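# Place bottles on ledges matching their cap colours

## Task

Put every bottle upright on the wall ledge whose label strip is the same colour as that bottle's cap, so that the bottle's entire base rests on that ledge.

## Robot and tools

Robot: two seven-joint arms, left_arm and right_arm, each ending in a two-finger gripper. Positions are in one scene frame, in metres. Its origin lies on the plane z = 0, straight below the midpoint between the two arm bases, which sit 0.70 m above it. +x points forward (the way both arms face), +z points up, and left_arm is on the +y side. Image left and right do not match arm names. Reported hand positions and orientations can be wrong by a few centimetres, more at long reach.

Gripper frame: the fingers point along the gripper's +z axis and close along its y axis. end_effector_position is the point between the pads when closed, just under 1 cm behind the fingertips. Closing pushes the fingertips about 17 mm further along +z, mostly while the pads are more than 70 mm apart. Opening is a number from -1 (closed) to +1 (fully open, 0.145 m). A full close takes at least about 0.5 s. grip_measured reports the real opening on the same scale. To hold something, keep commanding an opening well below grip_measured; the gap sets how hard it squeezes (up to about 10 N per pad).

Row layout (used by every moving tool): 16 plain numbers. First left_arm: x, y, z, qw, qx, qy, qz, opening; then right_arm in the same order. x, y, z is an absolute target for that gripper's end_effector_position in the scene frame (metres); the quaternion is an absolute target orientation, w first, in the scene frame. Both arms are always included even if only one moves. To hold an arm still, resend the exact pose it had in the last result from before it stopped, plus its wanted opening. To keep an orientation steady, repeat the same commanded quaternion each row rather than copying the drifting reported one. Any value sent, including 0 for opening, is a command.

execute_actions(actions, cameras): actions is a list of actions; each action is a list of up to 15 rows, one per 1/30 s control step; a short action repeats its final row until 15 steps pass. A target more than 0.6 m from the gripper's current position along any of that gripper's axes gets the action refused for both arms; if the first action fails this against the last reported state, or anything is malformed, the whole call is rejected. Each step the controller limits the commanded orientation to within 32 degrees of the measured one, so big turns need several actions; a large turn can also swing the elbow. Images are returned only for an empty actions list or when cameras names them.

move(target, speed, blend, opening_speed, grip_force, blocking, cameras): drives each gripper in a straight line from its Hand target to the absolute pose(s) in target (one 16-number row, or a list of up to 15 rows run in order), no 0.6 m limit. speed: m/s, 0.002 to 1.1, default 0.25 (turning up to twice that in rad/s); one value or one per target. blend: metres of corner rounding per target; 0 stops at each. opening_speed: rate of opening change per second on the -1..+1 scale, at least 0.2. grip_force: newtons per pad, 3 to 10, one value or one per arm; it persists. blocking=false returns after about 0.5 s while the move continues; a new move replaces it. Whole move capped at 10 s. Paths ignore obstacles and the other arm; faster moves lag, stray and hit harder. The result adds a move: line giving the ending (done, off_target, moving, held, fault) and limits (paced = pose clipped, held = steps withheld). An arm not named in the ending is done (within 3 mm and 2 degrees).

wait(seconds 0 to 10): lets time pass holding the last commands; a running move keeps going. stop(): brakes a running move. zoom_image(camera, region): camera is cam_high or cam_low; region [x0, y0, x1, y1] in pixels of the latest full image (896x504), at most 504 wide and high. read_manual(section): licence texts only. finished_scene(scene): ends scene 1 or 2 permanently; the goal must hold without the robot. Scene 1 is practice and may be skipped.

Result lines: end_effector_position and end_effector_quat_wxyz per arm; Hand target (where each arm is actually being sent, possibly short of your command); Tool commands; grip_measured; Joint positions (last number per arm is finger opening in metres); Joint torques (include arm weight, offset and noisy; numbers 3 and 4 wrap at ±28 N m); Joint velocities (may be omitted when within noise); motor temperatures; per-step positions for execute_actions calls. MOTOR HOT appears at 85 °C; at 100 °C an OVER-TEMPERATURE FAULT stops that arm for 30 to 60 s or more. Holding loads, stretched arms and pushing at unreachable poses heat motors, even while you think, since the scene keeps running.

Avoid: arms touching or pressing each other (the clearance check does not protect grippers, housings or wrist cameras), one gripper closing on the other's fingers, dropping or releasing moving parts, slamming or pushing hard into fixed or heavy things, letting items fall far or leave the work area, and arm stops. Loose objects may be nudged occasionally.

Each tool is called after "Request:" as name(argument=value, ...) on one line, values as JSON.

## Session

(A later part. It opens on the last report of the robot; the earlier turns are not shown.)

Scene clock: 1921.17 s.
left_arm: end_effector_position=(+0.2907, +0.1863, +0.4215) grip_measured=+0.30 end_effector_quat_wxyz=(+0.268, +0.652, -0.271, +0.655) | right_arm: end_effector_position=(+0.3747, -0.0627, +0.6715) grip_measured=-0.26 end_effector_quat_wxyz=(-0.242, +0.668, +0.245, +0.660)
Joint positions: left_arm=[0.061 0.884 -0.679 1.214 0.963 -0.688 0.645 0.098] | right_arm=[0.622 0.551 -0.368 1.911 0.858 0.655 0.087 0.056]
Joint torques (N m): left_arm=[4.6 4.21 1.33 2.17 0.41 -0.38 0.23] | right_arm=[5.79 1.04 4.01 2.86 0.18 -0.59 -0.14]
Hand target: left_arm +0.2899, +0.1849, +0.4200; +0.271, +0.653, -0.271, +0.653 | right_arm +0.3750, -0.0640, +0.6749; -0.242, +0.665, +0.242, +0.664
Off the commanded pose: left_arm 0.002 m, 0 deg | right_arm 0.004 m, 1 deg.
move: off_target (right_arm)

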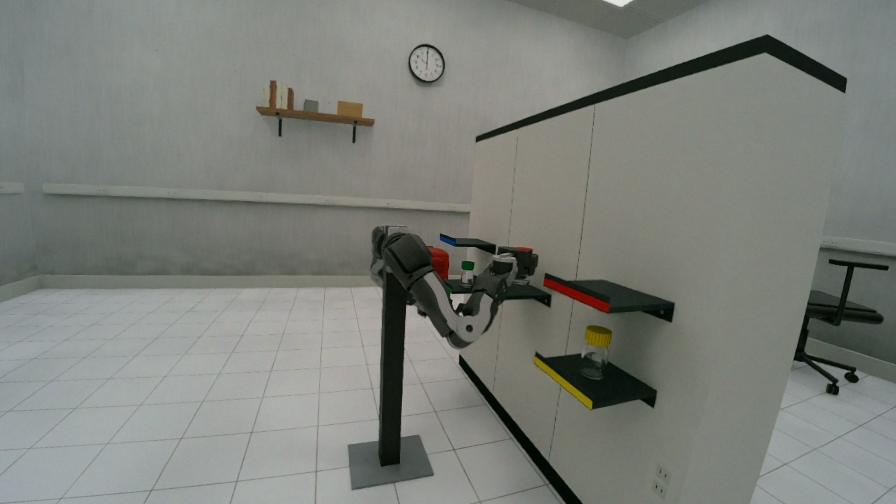

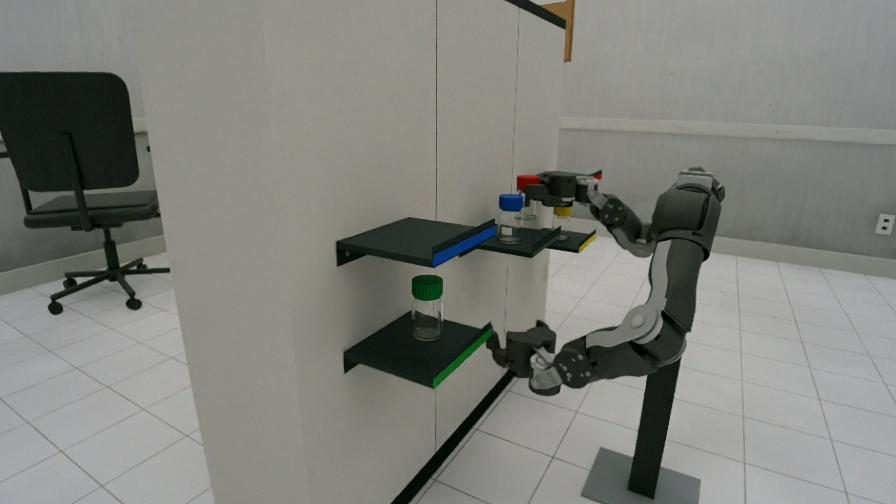

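Request:
move(target=[[0.32, 0.17, 0.50, 0.2706, 0.6533, -0.2706, 0.6533, 0.6, 0.365, -0.075, 0.775, -0.2126, 0.6744, 0.2126, 0.6744, -0.5],[0.32, 0.17, 0.60, 0.2706, 0.6533, -0.2706, 0.6533, 0.6, 0.32, -0.17, 0.78, -0.1830, 0.6830, 0.1830, 0.6830, -0.5],[0.32, 0.165, 0.65, 0.2706, 0.6533, -0.2706, 0.6533, 0.6, 0.31, -0.25, 0.78, -0.0923, 0.7011, 0.0923, 0.7011, -0.5]], speed=[0.1, 0.12, 0.12], blend=[0.02, 0.02, 0], cameras=["all"])

Scene clock: 1941.57 s.
left_arm: end_effector_position=(+0.3196, +0.1644, +0.6497) grip_measured=+0.60 end_effector_quat_wxyz=(+0.273, +0.652, -0.272, +0.653) | right_arm: end_effector_position=(+0.3110, -0.2492, +0.7778) grip_measured=-0.26 end_effector_quat_wxyz=(-0.094, +0.696, +0.099, +0.705)
Joint positions: left_arm=[0.319 1.432 -0.467 1.946 1.396 -0.087 0.354 0.119] | right_arm=[0.232 1.213 0.483 2.071 1.559 0.785 -0.169 0.056]
Joint torques (N m): left_arm=[5.13 5.71 3.25 1.48 0.37 -0.48 -0.06] | right_arm=[2.91 6.66 4.27 0.58 0.05 -0.41 -0.13]
Hand target: left_arm +0.3201, +0.1651, +0.6500; +0.270, +0.653, -0.271, +0.653 | right_arm +0.3102, -0.2502, +0.7797; -0.091, +0.695, +0.098, +0.707
Off the commanded pose: left_arm 0.001 m, 0 deg | right_arm 0.003 m, 1 deg.
joint sent to its limit (right arm) — joint 5 (forearm roll), upper limit; joint 6 (wrist pitch), upper limit. The joint targets still meet the commanded pose.
move: done

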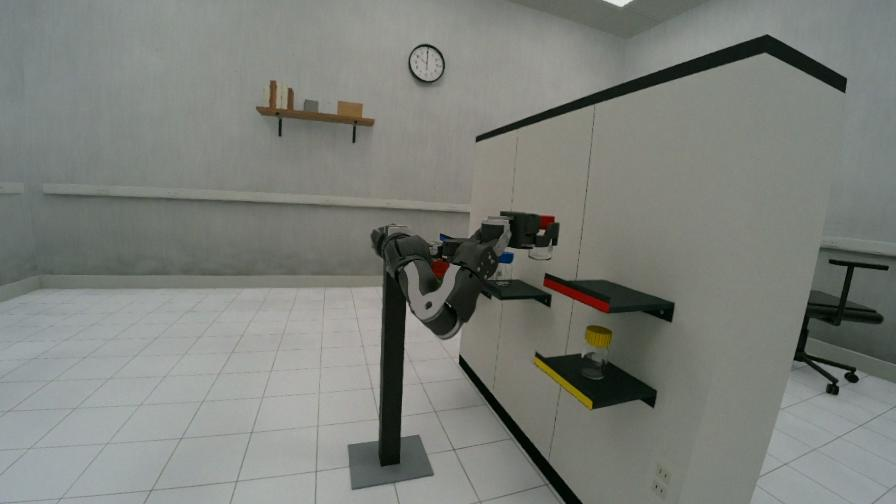

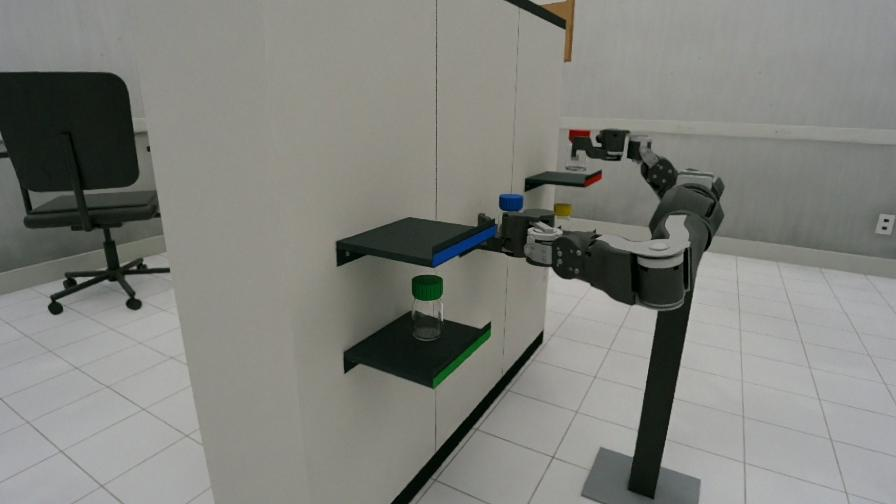

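Request:
move(target=[[0.318, 0.125, 0.655, 0.2418, 0.6645, -0.2418, 0.6645, 0.6, 0.34, -0.32, 0.778, -0.0616, 0.7044, 0.0616, 0.7044, -0.5],[0.345, 0.08, 0.645, 0.2418, 0.6645, -0.2418, 0.6645, 0.6, 0.378, -0.36, 0.775, -0.0616, 0.7044, 0.0616, 0.7044, -0.5],[0.345, 0.08, 0.643, 0.2418, 0.6645, -0.2418, 0.6645, 0.6, 0.378, -0.36, 0.745, -0.0616, 0.7044, 0.0616, 0.7044, -0.5]], speed=[0.12, 0.1, 0.08], blend=[0.02, 0.01, 0], cameras=["all"])

Request:
zoom_image(camera="cam_low", region=[460, 130, 620, 260])

Request:
zoom_image(camera="cam_high", region=[440, 220, 640, 320])

Scene clock: 1961.10 s.
left_arm: end_effector_position=(+0.3443, +0.0800, +0.6457) grip_measured=+0.60 end_effector_quat_wxyz=(+0.242, +0.662, -0.244, +0.666) | right_arm: end_effector_position=(+0.3788, -0.3603, +0.7391) grip_measured=-0.26 end_effector_quat_wxyz=(-0.062, +0.712, +0.060, +0.696)
Joint positions: left_arm=[0.6 0.958 -0.66 2.042 1.131 0.241 -0.082 0.119] | right_arm=[0.476 1.332 -0.008 1.469 1.283 0.465 0.28 0.056]
Joint velocities: left_arm=[-0.011 0.055 -0.012 0.002 -0.037 -0.007 -0.154 0] | right_arm=[within noise]
Joint torques (N m): left_arm=[5.5 1.99 2.03 1.78 0.05 -0.64 -0.03] | right_arm=[4.58 7 5.72 1.66 0.26 -0.75 0.13]
Hand target: left_arm +0.3449, +0.0800, +0.6430; +0.242, +0.664, -0.242, +0.665 | right_arm +0.3779, -0.3599, +0.7449; -0.062, +0.704, +0.062, +0.704
Off the commanded pose: left_arm 0.003 m, 0 deg | right_arm 0.006 m, 1 deg.
move: off_target (right_arm)

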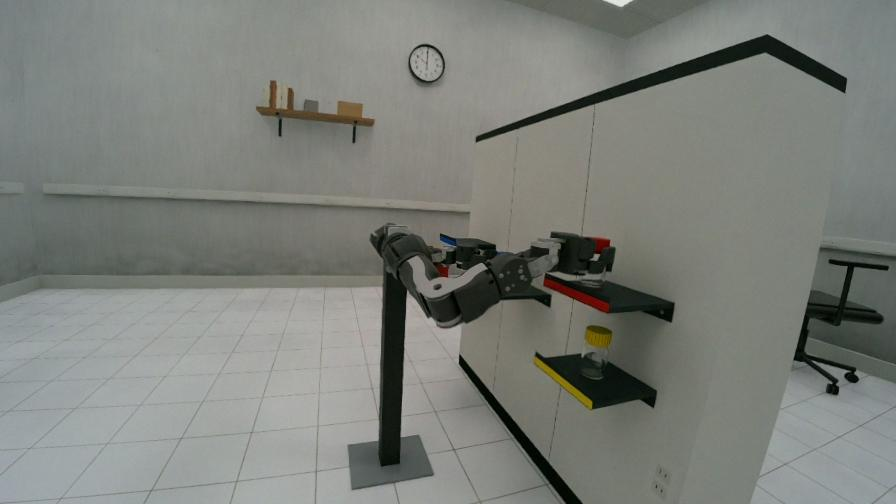

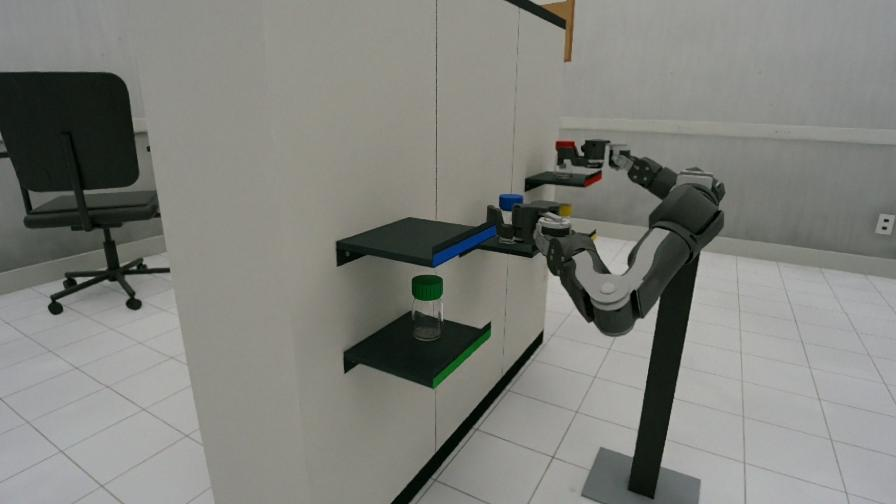

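Scaled by 3.150 from the camera's 896x504 image, which has a finer 1280x720 frame.

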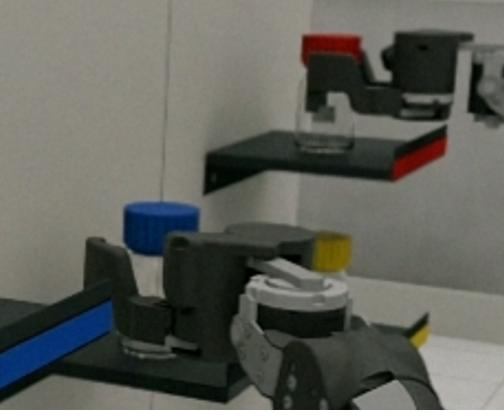

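Scaled by 2.520 from the camera's 896x504 image, which has a finer 1280x720 frame.

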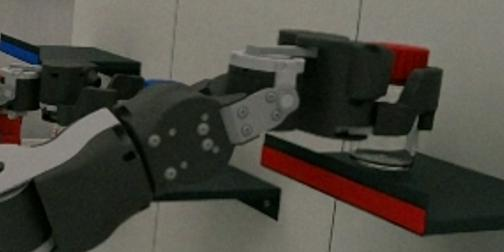

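Request:
move(target=[[0.339, 0.063, 0.643, 0.2418, 0.6645, -0.2418, 0.6645, 0.6, 0.378, -0.36, 0.741, -0.0616, 0.7044, 0.0616, 0.7044, -0.5],[0.377, 0.031, 0.641, 0.2418, 0.6645, -0.2418, 0.6645, 0.6, 0.378, -0.36, 0.738, -0.0616, 0.7044, 0.0616, 0.7044, -0.5]], speed=[0.06, 0.06], blend=[0, 0], cameras=["all"])

Request:
zoom_image(camera="cam_low", region=[460, 130, 620, 260])

Request:
zoom_image(camera="cam_high", region=[520, 210, 660, 310])

Scene clock: 1983.20 s.
left_arm: end_effector_position=(+0.3767, +0.0312, +0.6427) grip_measured=+0.60 end_effector_quat_wxyz=(+0.243, +0.663, -0.240, +0.667) | right_arm: end_effector_position=(+0.3785, -0.3606, +0.7356) grip_measured=-0.26 end_effector_quat_wxyz=(-0.060, +0.708, +0.061, +0.701)
Joint positions: left_arm=[0.749 0.667 -0.777 1.875 1.015 0.331 -0.157 0.119] | right_arm=[0.425 1.332 0.02 1.475 1.283 0.43 0.28 0.056]
Joint torques (N m): left_arm=[8.03 1.28 2.06 2.4 0.02 -0.53 0.13] | right_arm=[3.49 7.03 5.27 1.61 0.35 -0.58 0.05]
Hand target: left_arm +0.3770, +0.0310, +0.6411; +0.242, +0.664, -0.242, +0.665 | right_arm +0.3780, -0.3600, +0.7379; -0.062, +0.704, +0.062, +0.704
Off the commanded pose: left_arm 0.002 m, 0 deg | right_arm 0.002 m, 1 deg.
move: done

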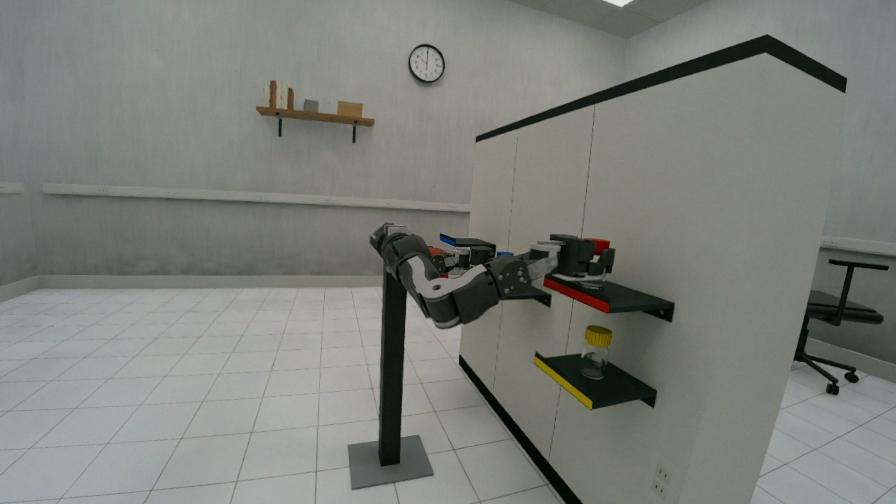

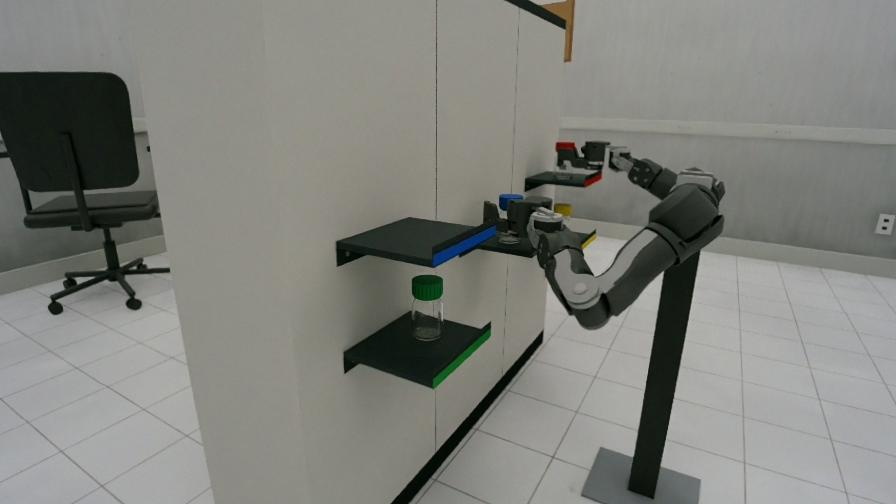

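Scaled by 3.150 from the camera's 896x504 image, which has a finer 1280x720 frame.

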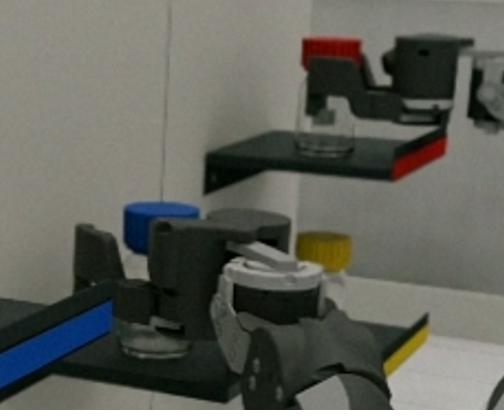

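Scaled by 3.600 from the camera's 896x504 image, which has a finer 1280x720 frame.

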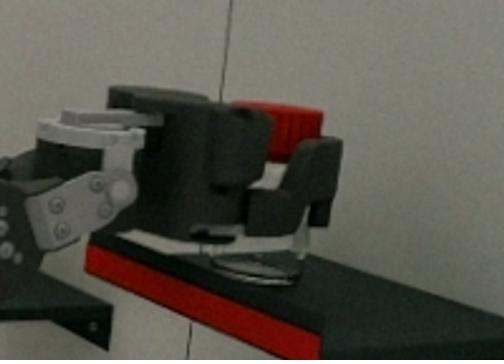

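Request:
move(target=[[0.377, 0.031, 0.641, 0.2418, 0.6645, -0.2418, 0.6645, -0.5, 0.378, -0.36, 0.733, -0.0616, 0.7044, 0.0616, 0.7044, -0.5]], speed=0.03, opening_speed=0.7, cameras=["all"])

Request:
zoom_image(camera="cam_low", region=[460, 130, 620, 260])

Scene clock: 1994.30 s.
left_arm: end_effector_position=(+0.3770, +0.0314, +0.6425) grip_measured=-0.30 end_effector_quat_wxyz=(+0.242, +0.663, -0.240, +0.667) | right_arm: end_effector_position=(+0.3779, -0.3603, +0.7355) grip_measured=-0.26 end_effector_quat_wxyz=(-0.061, +0.701, +0.062, +0.708)
Joint positions: left_arm=[0.749 0.667 -0.777 1.875 1.013 0.333 -0.158 0.053] | right_arm=[0.389 1.334 0.04 1.479 1.292 0.394 0.28 0.056]
Joint torques (N m): left_arm=[7.95 1.17 2.19 2.45 0.05 -0.58 0.16] | right_arm=[2.89 7.95 3.86 1.51 0.33 -0.27 -0.01]
Hand target: left_arm +0.3770, +0.0310, +0.6411; +0.242, +0.664, -0.242, +0.665 | right_arm +0.3780, -0.3600, +0.7331; -0.062, +0.704, +0.062, +0.704
Off the commanded pose: left_arm 0.002 m, 0 deg | right_arm 0.002 m, 1 deg.
move: done

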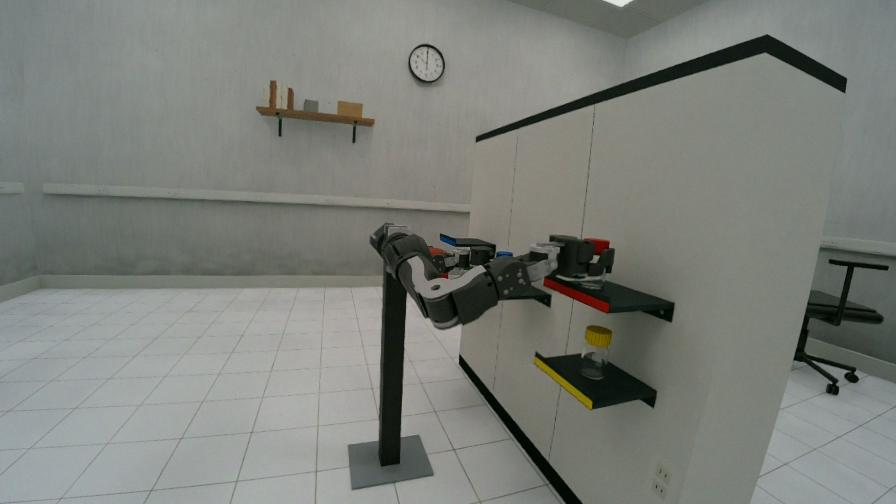

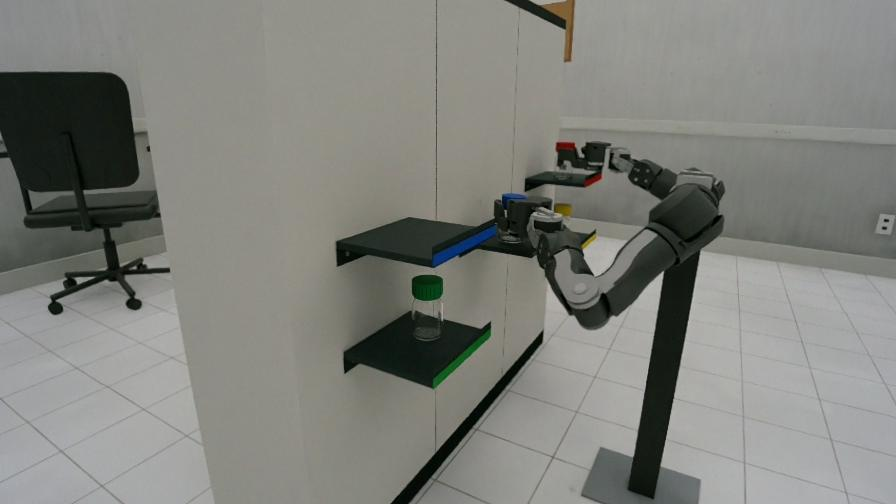

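Scaled by 3.150 from the camera's 896x504 image, which has a finer 1280x720 frame.

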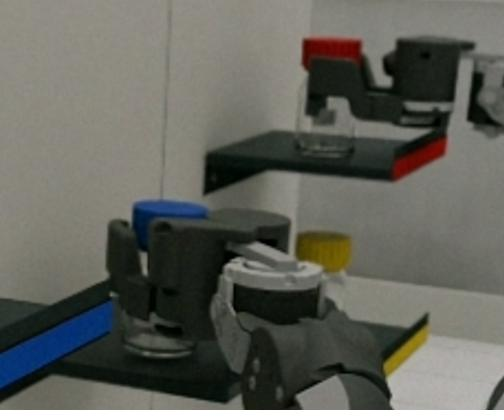

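Request:
move(target=[[0.377, 0.031, 0.641, 0.2418, 0.6645, -0.2418, 0.6645, 0.3, 0.378, -0.36, 0.735, -0.0616, 0.7044, 0.0616, 0.7044, -0.2],[0.377, 0.031, 0.641, 0.2418, 0.6645, -0.2418, 0.6645, 0.5, 0.378, -0.36, 0.735, -0.0616, 0.7044, 0.0616, 0.7044, 0.4],[0.377, 0.031, 0.641, 0.2418, 0.6645, -0.2418, 0.6645, 0.5, 0.28, -0.378, 0.745, -0.0616, 0.7044, 0.0616, 0.7044, 0.4]], speed=[0.03, 0.03, 0.09], opening_speed=0.5, cameras=["all"])

Request:
zoom_image(camera="cam_low", region=[460, 130, 620, 260])

Request:
zoom_image(camera="cam_high", region=[430, 210, 570, 310])

Scene clock: 2014.57 s.
left_arm: end_effector_position=(+0.3770, +0.0314, +0.6422) grip_measured=+0.50 end_effector_quat_wxyz=(+0.241, +0.664, -0.240, +0.666) | right_arm: end_effector_position=(+0.2804, -0.3792, +0.7447) grip_measured=+0.40 end_effector_quat_wxyz=(-0.060, +0.704, +0.059, +0.705)
Joint positions: left_arm=[0.749 0.667 -0.777 1.875 1.013 0.334 -0.158 0.112] | right_arm=[-0.332 1.099 1.098 1.724 1.113 0.719 0.527 0.105]
Joint torques (N m): left_arm=[7.9 1.15 2.25 2.45 0.05 -0.61 0.17] | right_arm=[1.38 8.06 3.62 1.72 0.35 -0.25 0.17]
Hand target: left_arm +0.3770, +0.0310, +0.6411; +0.242, +0.664, -0.242, +0.665 | right_arm +0.2800, -0.3780, +0.7449; -0.062, +0.704, +0.062, +0.704
Off the commanded pose: left_arm 0.001 m, 0 deg | right_arm 0.001 m, 0 deg.
move: done

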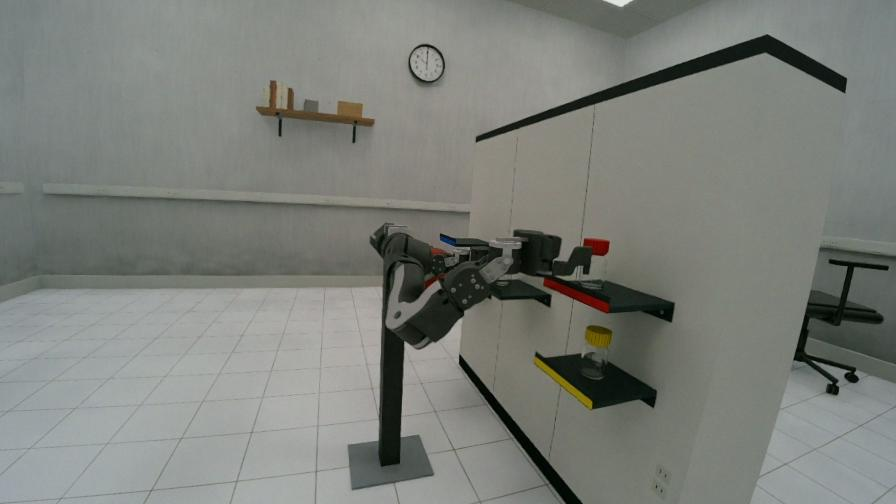

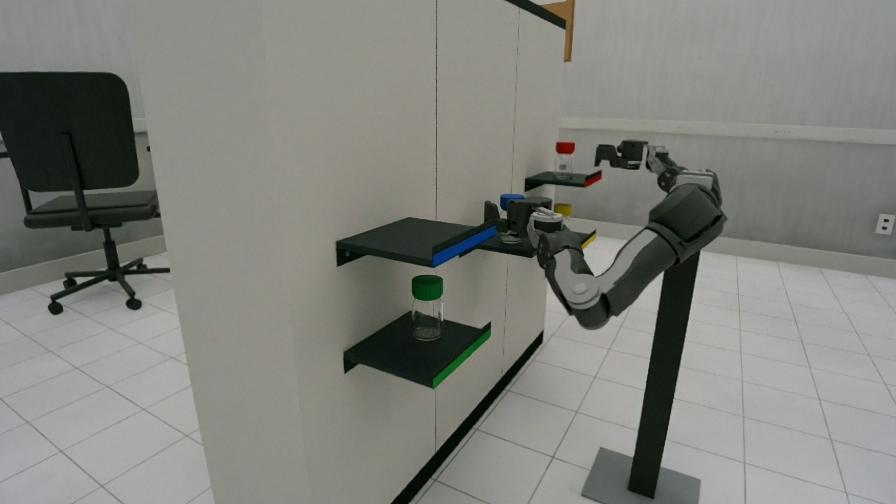

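Scaled by 3.150 from the camera's 896x504 image, which has a finer 1280x720 frame.

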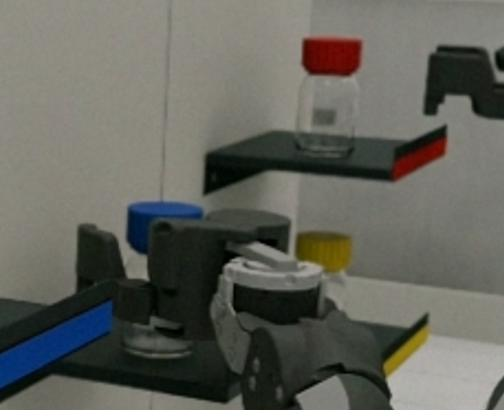

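Scaled by 3.600 from the camera's 896x504 image, which has a finer 1280x720 frame.

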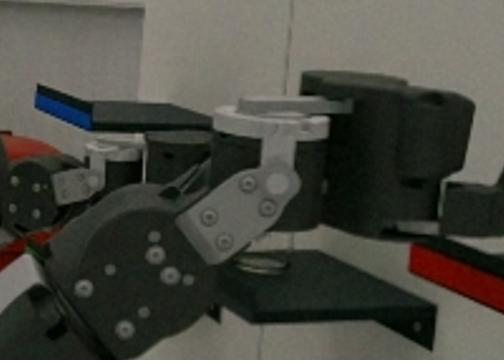

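Request:
move(target=[[0.377, 0.031, 0.641, 0.2418, 0.6645, -0.2418, 0.6645, 0.5, 0.21, -0.39, 0.72, 0, 0.7071, 0, 0.7071, 0.4],[0.377, 0.031, 0.641, 0.2418, 0.6645, -0.2418, 0.6645, 0.5, 0.20, -0.40, 0.55, 0, 0.7071, 0, 0.7071, 0.4]], speed=[0.12, 0.15], blend=[0.02, 0], cameras=["all"])

Request:
zoom_image(camera="cam_high", region=[440, 220, 560, 310])

Scene clock: 2029.30 s.
left_arm: end_effector_position=(+0.3770, +0.0314, +0.6422) grip_measured=+0.50 end_effector_quat_wxyz=(+0.241, +0.664, -0.240, +0.666) | right_arm: end_effector_position=(+0.1994, -0.4014, +0.5494) grip_measured=+0.40 end_effector_quat_wxyz=(+0.001, +0.708, -0.005, +0.707)
Joint positions: left_arm=[0.749 0.667 -0.777 1.875 1.013 0.334 -0.158 0.112] | right_arm=[-0.605 0.431 1.015 1.691 0.732 0.086 0.793 0.105]
Joint torques (N m): left_arm=[7.87 1.12 2.25 2.45 0.04 -0.61 0.17] | right_arm=[-0.49 5.87 2.36 3.28 0.49 -0.38 0.18]
Hand target: left_arm +0.3770, +0.0310, +0.6411; +0.242, +0.664, -0.242, +0.665 | right_arm +0.2000, -0.4000, +0.5499; +0.000, +0.707, +0.000, +0.707
Off the commanded pose: left_arm 0.001 m, 0 deg | right_arm 0.002 m, 1 deg.
move: done

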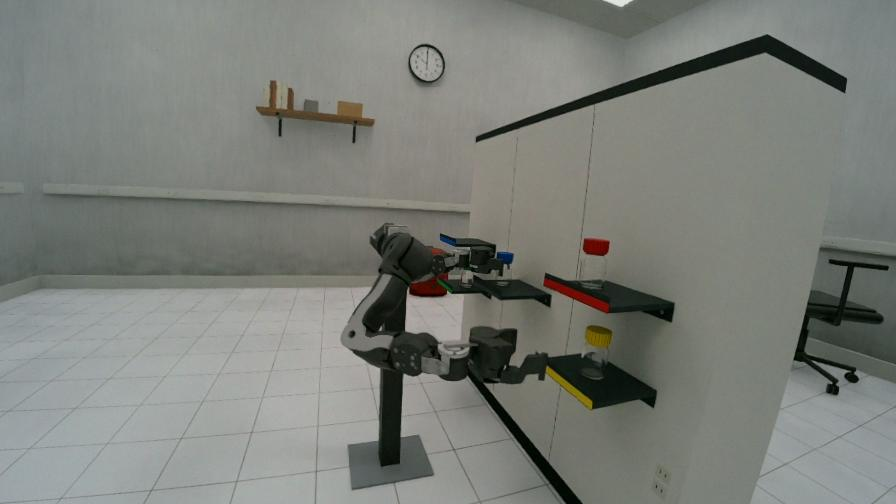

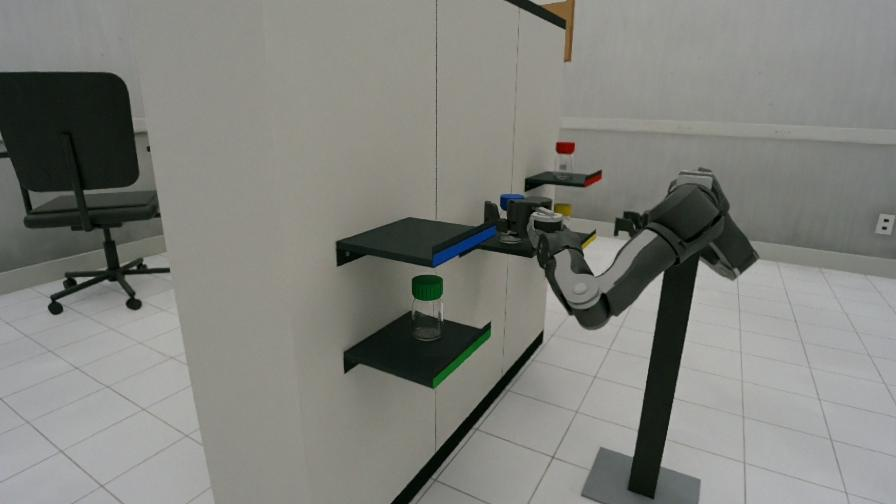

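Scaled by 4.200 from the camera's 896x504 image, which has a finer 1280x720 frame.

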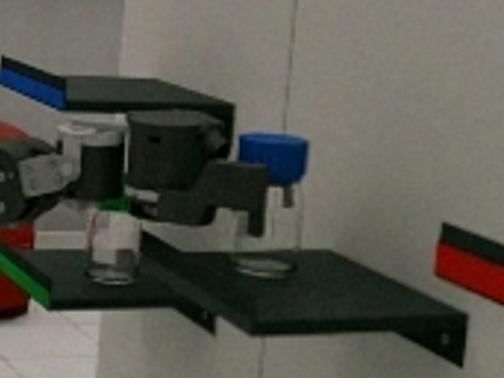

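Request:
move(target=[[0.371, 0.037, 0.641, 0.2418, 0.6645, -0.2418, 0.6645, 0.5, 0.20, -0.40, 0.55, 0, 0.7071, 0, 0.7071, 0.4],[0.371, 0.037, 0.641, 0.2418, 0.6645, -0.2418, 0.6645, -0.5, 0.20, -0.40, 0.55, 0, 0.7071, 0, 0.7071, 0.4]], speed=[0.04, 0.15], opening_speed=0.7, cameras=["all"])

Request:
zoom_image(camera="cam_high", region=[440, 220, 560, 310])

Request:
zoom_image(camera="cam_low", region=[460, 160, 580, 260])

Scene clock: 2060.23 s.
left_arm: end_effector_position=(+0.3716, +0.0371, +0.6413) grip_measured=-0.24 end_effector_quat_wxyz=(+0.240, +0.664, -0.242, +0.665) | right_arm: end_effector_position=(+0.1994, -0.4014, +0.5494) grip_measured=+0.40 end_effector_quat_wxyz=(+0.001, +0.708, -0.005, +0.707)
Joint positions: left_arm=[0.736 0.708 -0.776 1.905 1.03 0.324 -0.159 0.057] | right_arm=[-0.605 0.431 1.015 1.691 0.732 0.086 0.793 0.105]
Joint torques (N m): left_arm=[6.98 1.6 2.78 3.34 0.11 -0.7 0.09] | right_arm=[-0.51 5.97 2.36 3.3 0.52 -0.37 0.17]
Hand target: left_arm +0.3710, +0.0370, +0.6410; +0.242, +0.664, -0.242, +0.664 | right_arm +0.2000, -0.4000, +0.5499; +0.000, +0.707, +0.000, +0.707
Off the commanded pose: left_arm 0.001 m, 0 deg | right_arm 0.002 m, 1 deg.
move: done

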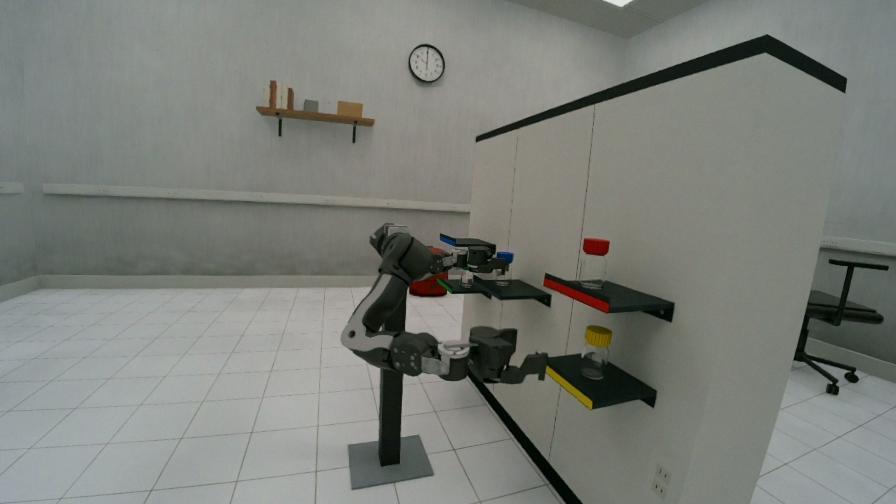

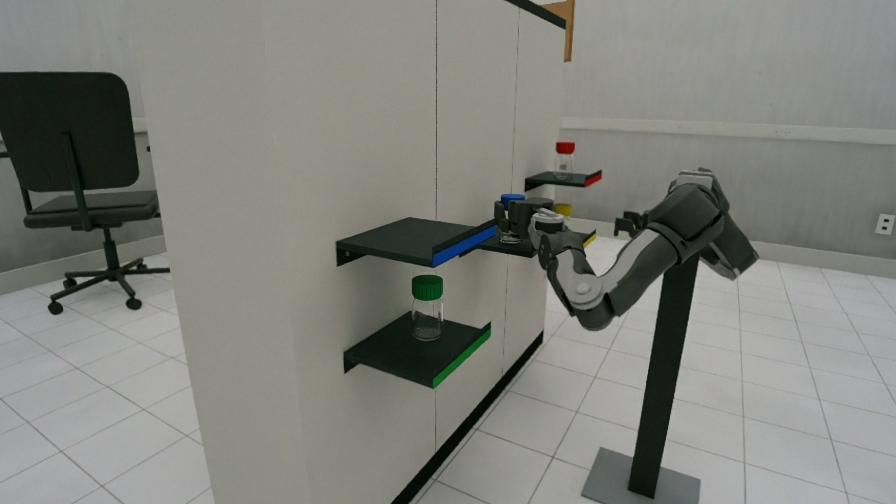

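Scaled by 4.200 from the camera's 896x504 image, which has a finer 1280x720 frame.

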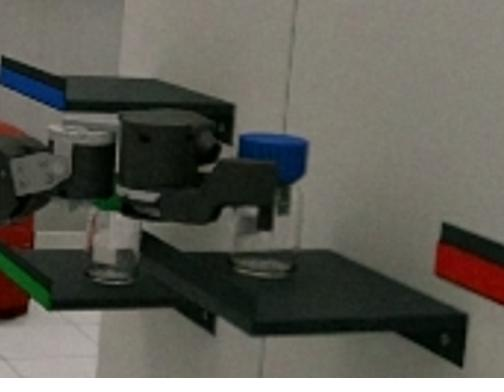

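Scaled by 4.200 from the camera's 896x504 image, which has a finer 1280x720 frame.

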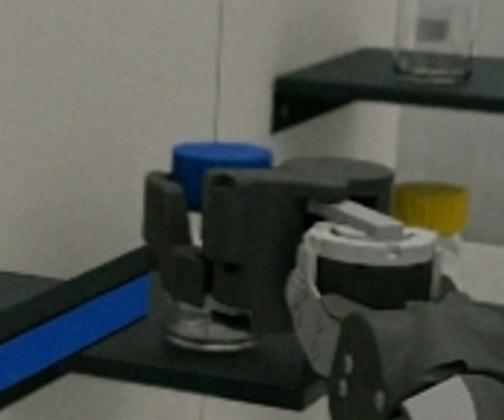

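Request:
move(target=[[0.371, 0.037, 0.68, 0.2418, 0.6645, -0.2418, 0.6645, -0.5, 0.20, -0.40, 0.55, 0, 0.7071, 0, 0.7071, 0.4],[0.365, 0.06, 0.785, 0.2126, 0.6744, -0.2126, 0.6744, -0.5, 0.20, -0.40, 0.55, 0, 0.7071, 0, 0.7071, 0.4],[0.32, 0.17, 0.788, 0.1830, 0.6830, -0.1830, 0.6830, -0.5, 0.20, -0.40, 0.55, 0, 0.7071, 0, 0.7071, 0.4],[0.31, 0.25, 0.788, 0.0923, 0.7011, -0.0923, 0.7011, -0.5, 0.20, -0.40, 0.55, 0, 0.7071, 0, 0.7071, 0.4]], speed=[0.06, 0.1, 0.12, 0.12], blend=[0.01, 0.02, 0.02, 0], cameras=["all"])

Scene clock: 2080.07 s.
left_arm: end_effector_position=(+0.3106, +0.2493, +0.7868) grip_measured=-0.24 end_effector_quat_wxyz=(+0.093, +0.692, -0.101, +0.709) | right_arm: end_effector_position=(+0.1994, -0.4014, +0.5494) grip_measured=+0.40 end_effector_quat_wxyz=(+0.001, +0.708, -0.005, +0.707)
Joint positions: left_arm=[0.274 1.242 0.461 2.056 1.584 0.781 -0.175 0.057] | right_arm=[-0.605 0.431 1.015 1.691 0.732 0.086 0.793 0.105]
Joint torques (N m): left_arm=[3.97 6.4 2.97 0.14 0.11 -0.59 -0.02] | right_arm=[-0.51 5.92 2.29 3.26 0.52 -0.38 0.19]
Hand target: left_arm +0.3102, +0.2501, +0.7878; +0.091, +0.692, -0.101, +0.709 | right_arm +0.2000, -0.4000, +0.5499; +0.000, +0.707, +0.000, +0.707
Off the commanded pose: left_arm 0.002 m, 2 deg | right_arm 0.002 m, 1 deg.
joint sent to its limit (left arm) — joint 5 (forearm roll), upper limit; joint 6 (wrist pitch), upper limit. The joint targets still meet the commanded pose.
move: done

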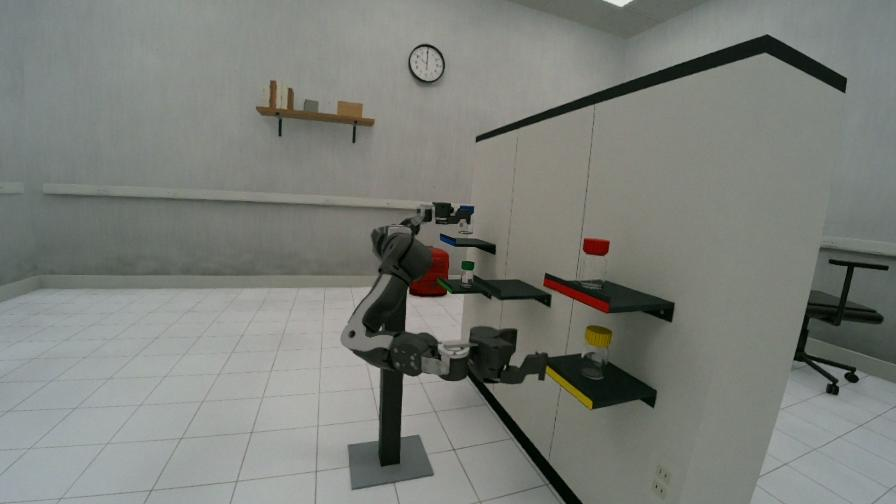

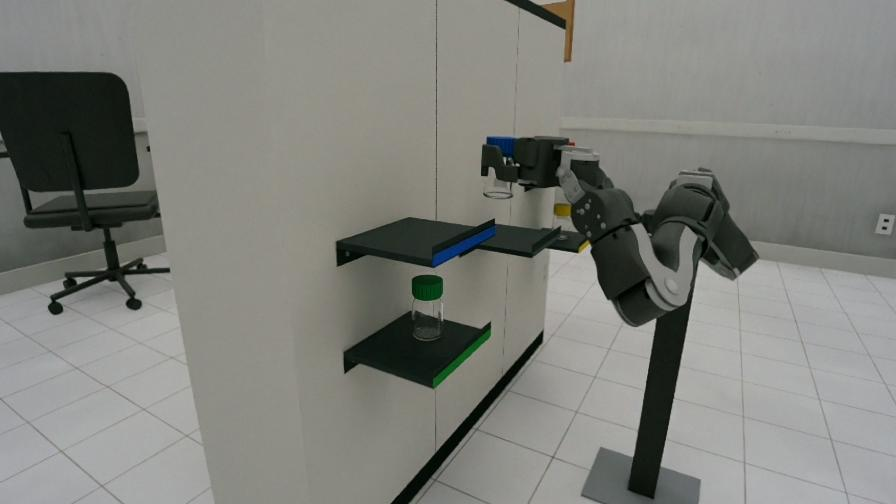

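Request:
move(target=[[0.34, 0.32, 0.785, 0.0616, 0.7044, -0.0616, 0.7044, -0.5, 0.20, -0.40, 0.55, 0, 0.7071, 0, 0.7071, 0.4],[0.380, 0.37, 0.782, 0.0616, 0.7044, -0.0616, 0.7044, -0.5, 0.20, -0.40, 0.55, 0, 0.7071, 0, 0.7071, 0.4],[0.380, 0.37, 0.755, 0.0616, 0.7044, -0.0616, 0.7044, -0.5, 0.20, -0.40, 0.55, 0, 0.7071, 0, 0.7071, 0.4],[0.380, 0.37, 0.746, 0.0616, 0.7044, -0.0616, 0.7044, -0.5, 0.20, -0.40, 0.55, 0, 0.7071, 0, 0.7071, 0.4]], speed=[0.12, 0.1, 0.08, 0.03], blend=[0.02, 0.005, 0.002, 0], cameras=["all"])

Request:
zoom_image(camera="cam_low", region=[330, 130, 570, 290])

Scene clock: 2095.57 s.
left_arm: end_effector_position=(+0.3801, +0.3701, +0.7435) grip_measured=-0.24 end_effector_quat_wxyz=(+0.063, +0.709, -0.062, +0.700) | right_arm: end_effector_position=(+0.1994, -0.4014, +0.5494) grip_measured=+0.40 end_effector_quat_wxyz=(+0.001, +0.708, -0.005, +0.707)
Joint positions: left_arm=[0.553 1.347 -0.082 1.406 1.276 0.445 0.335 0.057] | right_arm=[-0.605 0.431 1.015 1.691 0.732 0.086 0.793 0.105]
Joint torques (N m): left_arm=[5.29 6.45 4.08 2.11 0.34 -0.87 -0.03] | right_arm=[-0.54 5.89 2.24 3.28 0.51 -0.38 0.19]
Hand target: left_arm +0.3800, +0.3700, +0.7460; +0.062, +0.704, -0.062, +0.704 | right_arm +0.2000, -0.4000, +0.5499; +0.000, +0.707, +0.000, +0.707
Off the commanded pose: left_arm 0.002 m, 1 deg | right_arm 0.002 m, 1 deg.
move: done

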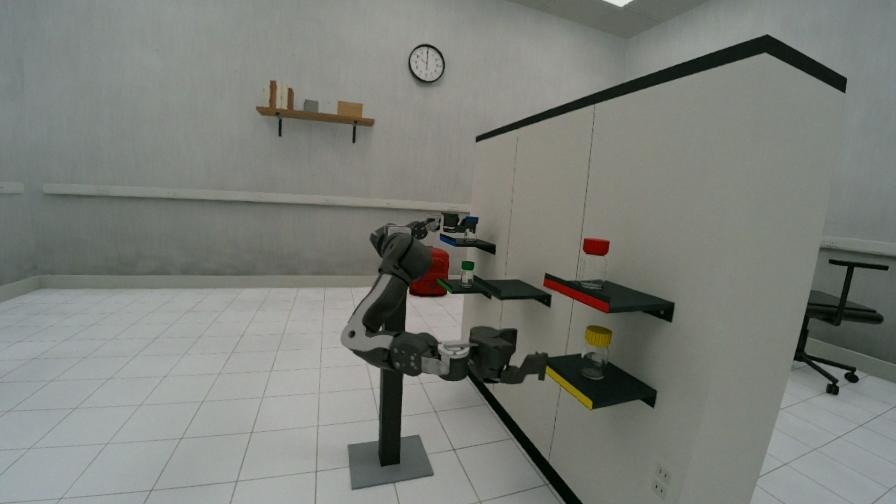

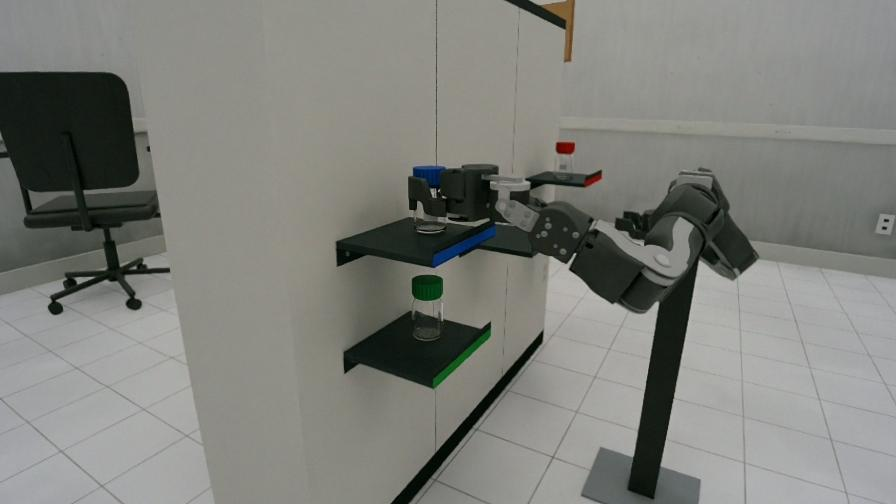

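Scaled by 2.100 from the camera's 896x504 image, which has a finer 1280x720 frame.

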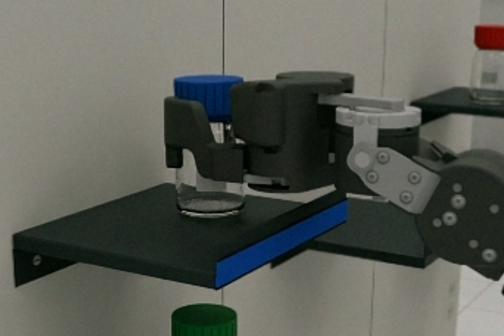

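Lower until contact.

Request:
move(target=[[0.380, 0.37, 0.740, 0.0616, 0.7044, -0.0616, 0.7044, -0.5, 0.20, -0.40, 0.55, 0, 0.7071, 0, 0.7071, 0.4]], speed=0.03)

Request:
move(target=[[0.380, 0.37, 0.735, 0.0616, 0.7044, -0.0616, 0.7044, -0.5, 0.20, -0.40, 0.55, 0, 0.7071, 0, 0.7071, 0.4]], speed=0.03, cameras=["all"])

Request:
zoom_image(camera="cam_low", region=[380, 150, 500, 250])

Scene clock: 2103.53 s.
left_arm: end_effector_position=(+0.3797, +0.3699, +0.7431) grip_measured=-0.24 end_effector_quat_wxyz=(+0.063, +0.700, -0.063, +0.708) | right_arm: end_effector_position=(+0.1994, -0.4014, +0.5494) grip_measured=+0.40 end_effector_quat_wxyz=(+0.001, +0.708, -0.005, +0.707)
Joint positions: left_arm=[0.508 1.347 -0.053 1.412 1.285 0.405 0.332 0.057] | right_arm=[-0.605 0.431 1.015 1.691 0.732 0.086 0.793 0.105]
Joint torques (N m): left_arm=[4.26 7.21 2.84 1.99 0.31 -0.46 -0.04] | right_arm=[-0.44 5.92 2.33 3.23 0.48 -0.37 0.18]
Hand target: left_arm +0.3800, +0.3700, +0.7400; +0.062, +0.704, -0.062, +0.704 | right_arm +0.2000, -0.4000, +0.5499; +0.000, +0.707, +0.000, +0.707
Off the commanded pose: left_arm 0.003 m, 1 deg | right_arm 0.002 m, 1 deg.
move: done

Scene clock: 2104.30 s.
left_arm: end_effector_position=(+0.3789, +0.3702, +0.7428) grip_measured=-0.24 end_effector_quat_wxyz=(+0.063, +0.694, -0.062, +0.714) | right_arm: end_effector_position=(+0.1994, -0.4014, +0.5494) grip_measured=+0.40 end_effector_quat_wxyz=(+0.001, +0.708, -0.005, +0.707)
Joint positions: left_arm=[0.472 1.365 -0.05 1.417 1.313 0.361 0.326 0.057] | right_arm=[-0.605 0.431 1.015 1.691 0.732 0.086 0.793 0.105]
Joint torques (N m): left_arm=[3.76 7.27 1.57 1.8 0.2 -0.25 -0.04] | right_arm=[-0.57 5.95 2.35 3.34 0.51 -0.38 0.18]
Hand target: left_arm +0.3800, +0.3701, +0.7351; +0.062, +0.704, -0.062, +0.705 | right_arm +0.2000, -0.4000, +0.5499; +0.000, +0.707, +0.000, +0.707
Off the commanded pose: left_arm 0.008 m, 2 deg | right_arm 0.002 m, 1 deg.
move: off_target (left_arm)

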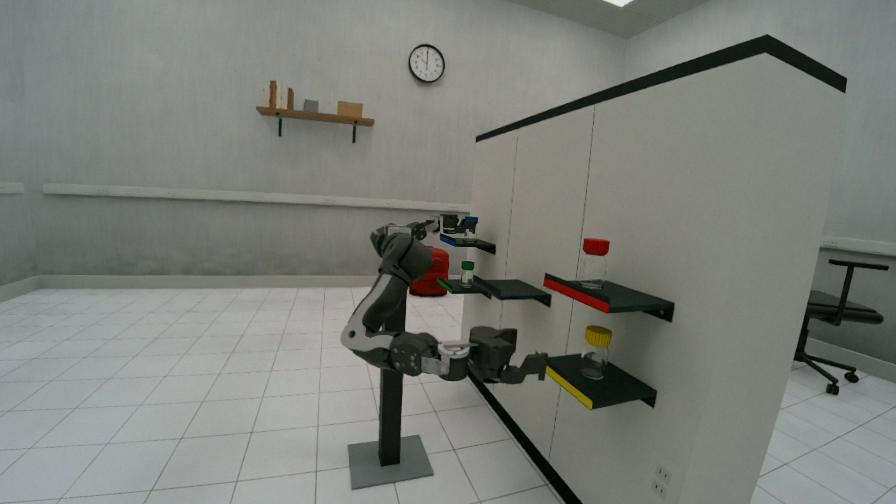

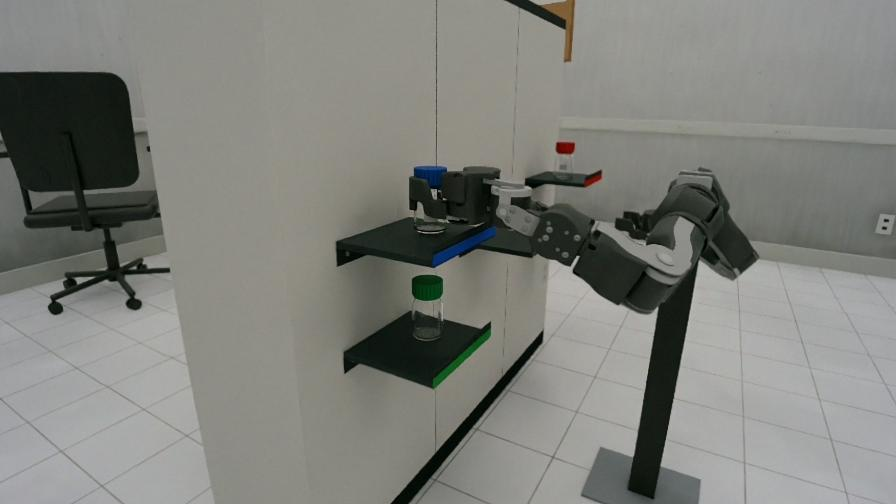

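Scaled by 4.200 from the camera's 896x504 image, which has a finer 1280x720 frame.

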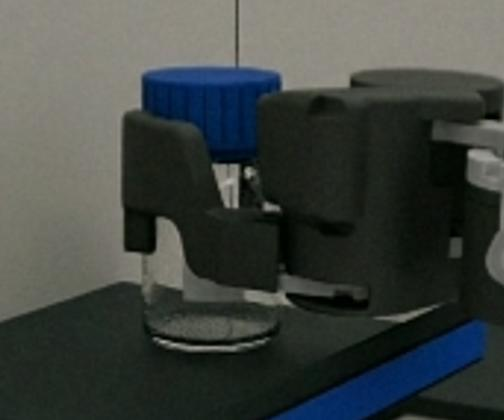

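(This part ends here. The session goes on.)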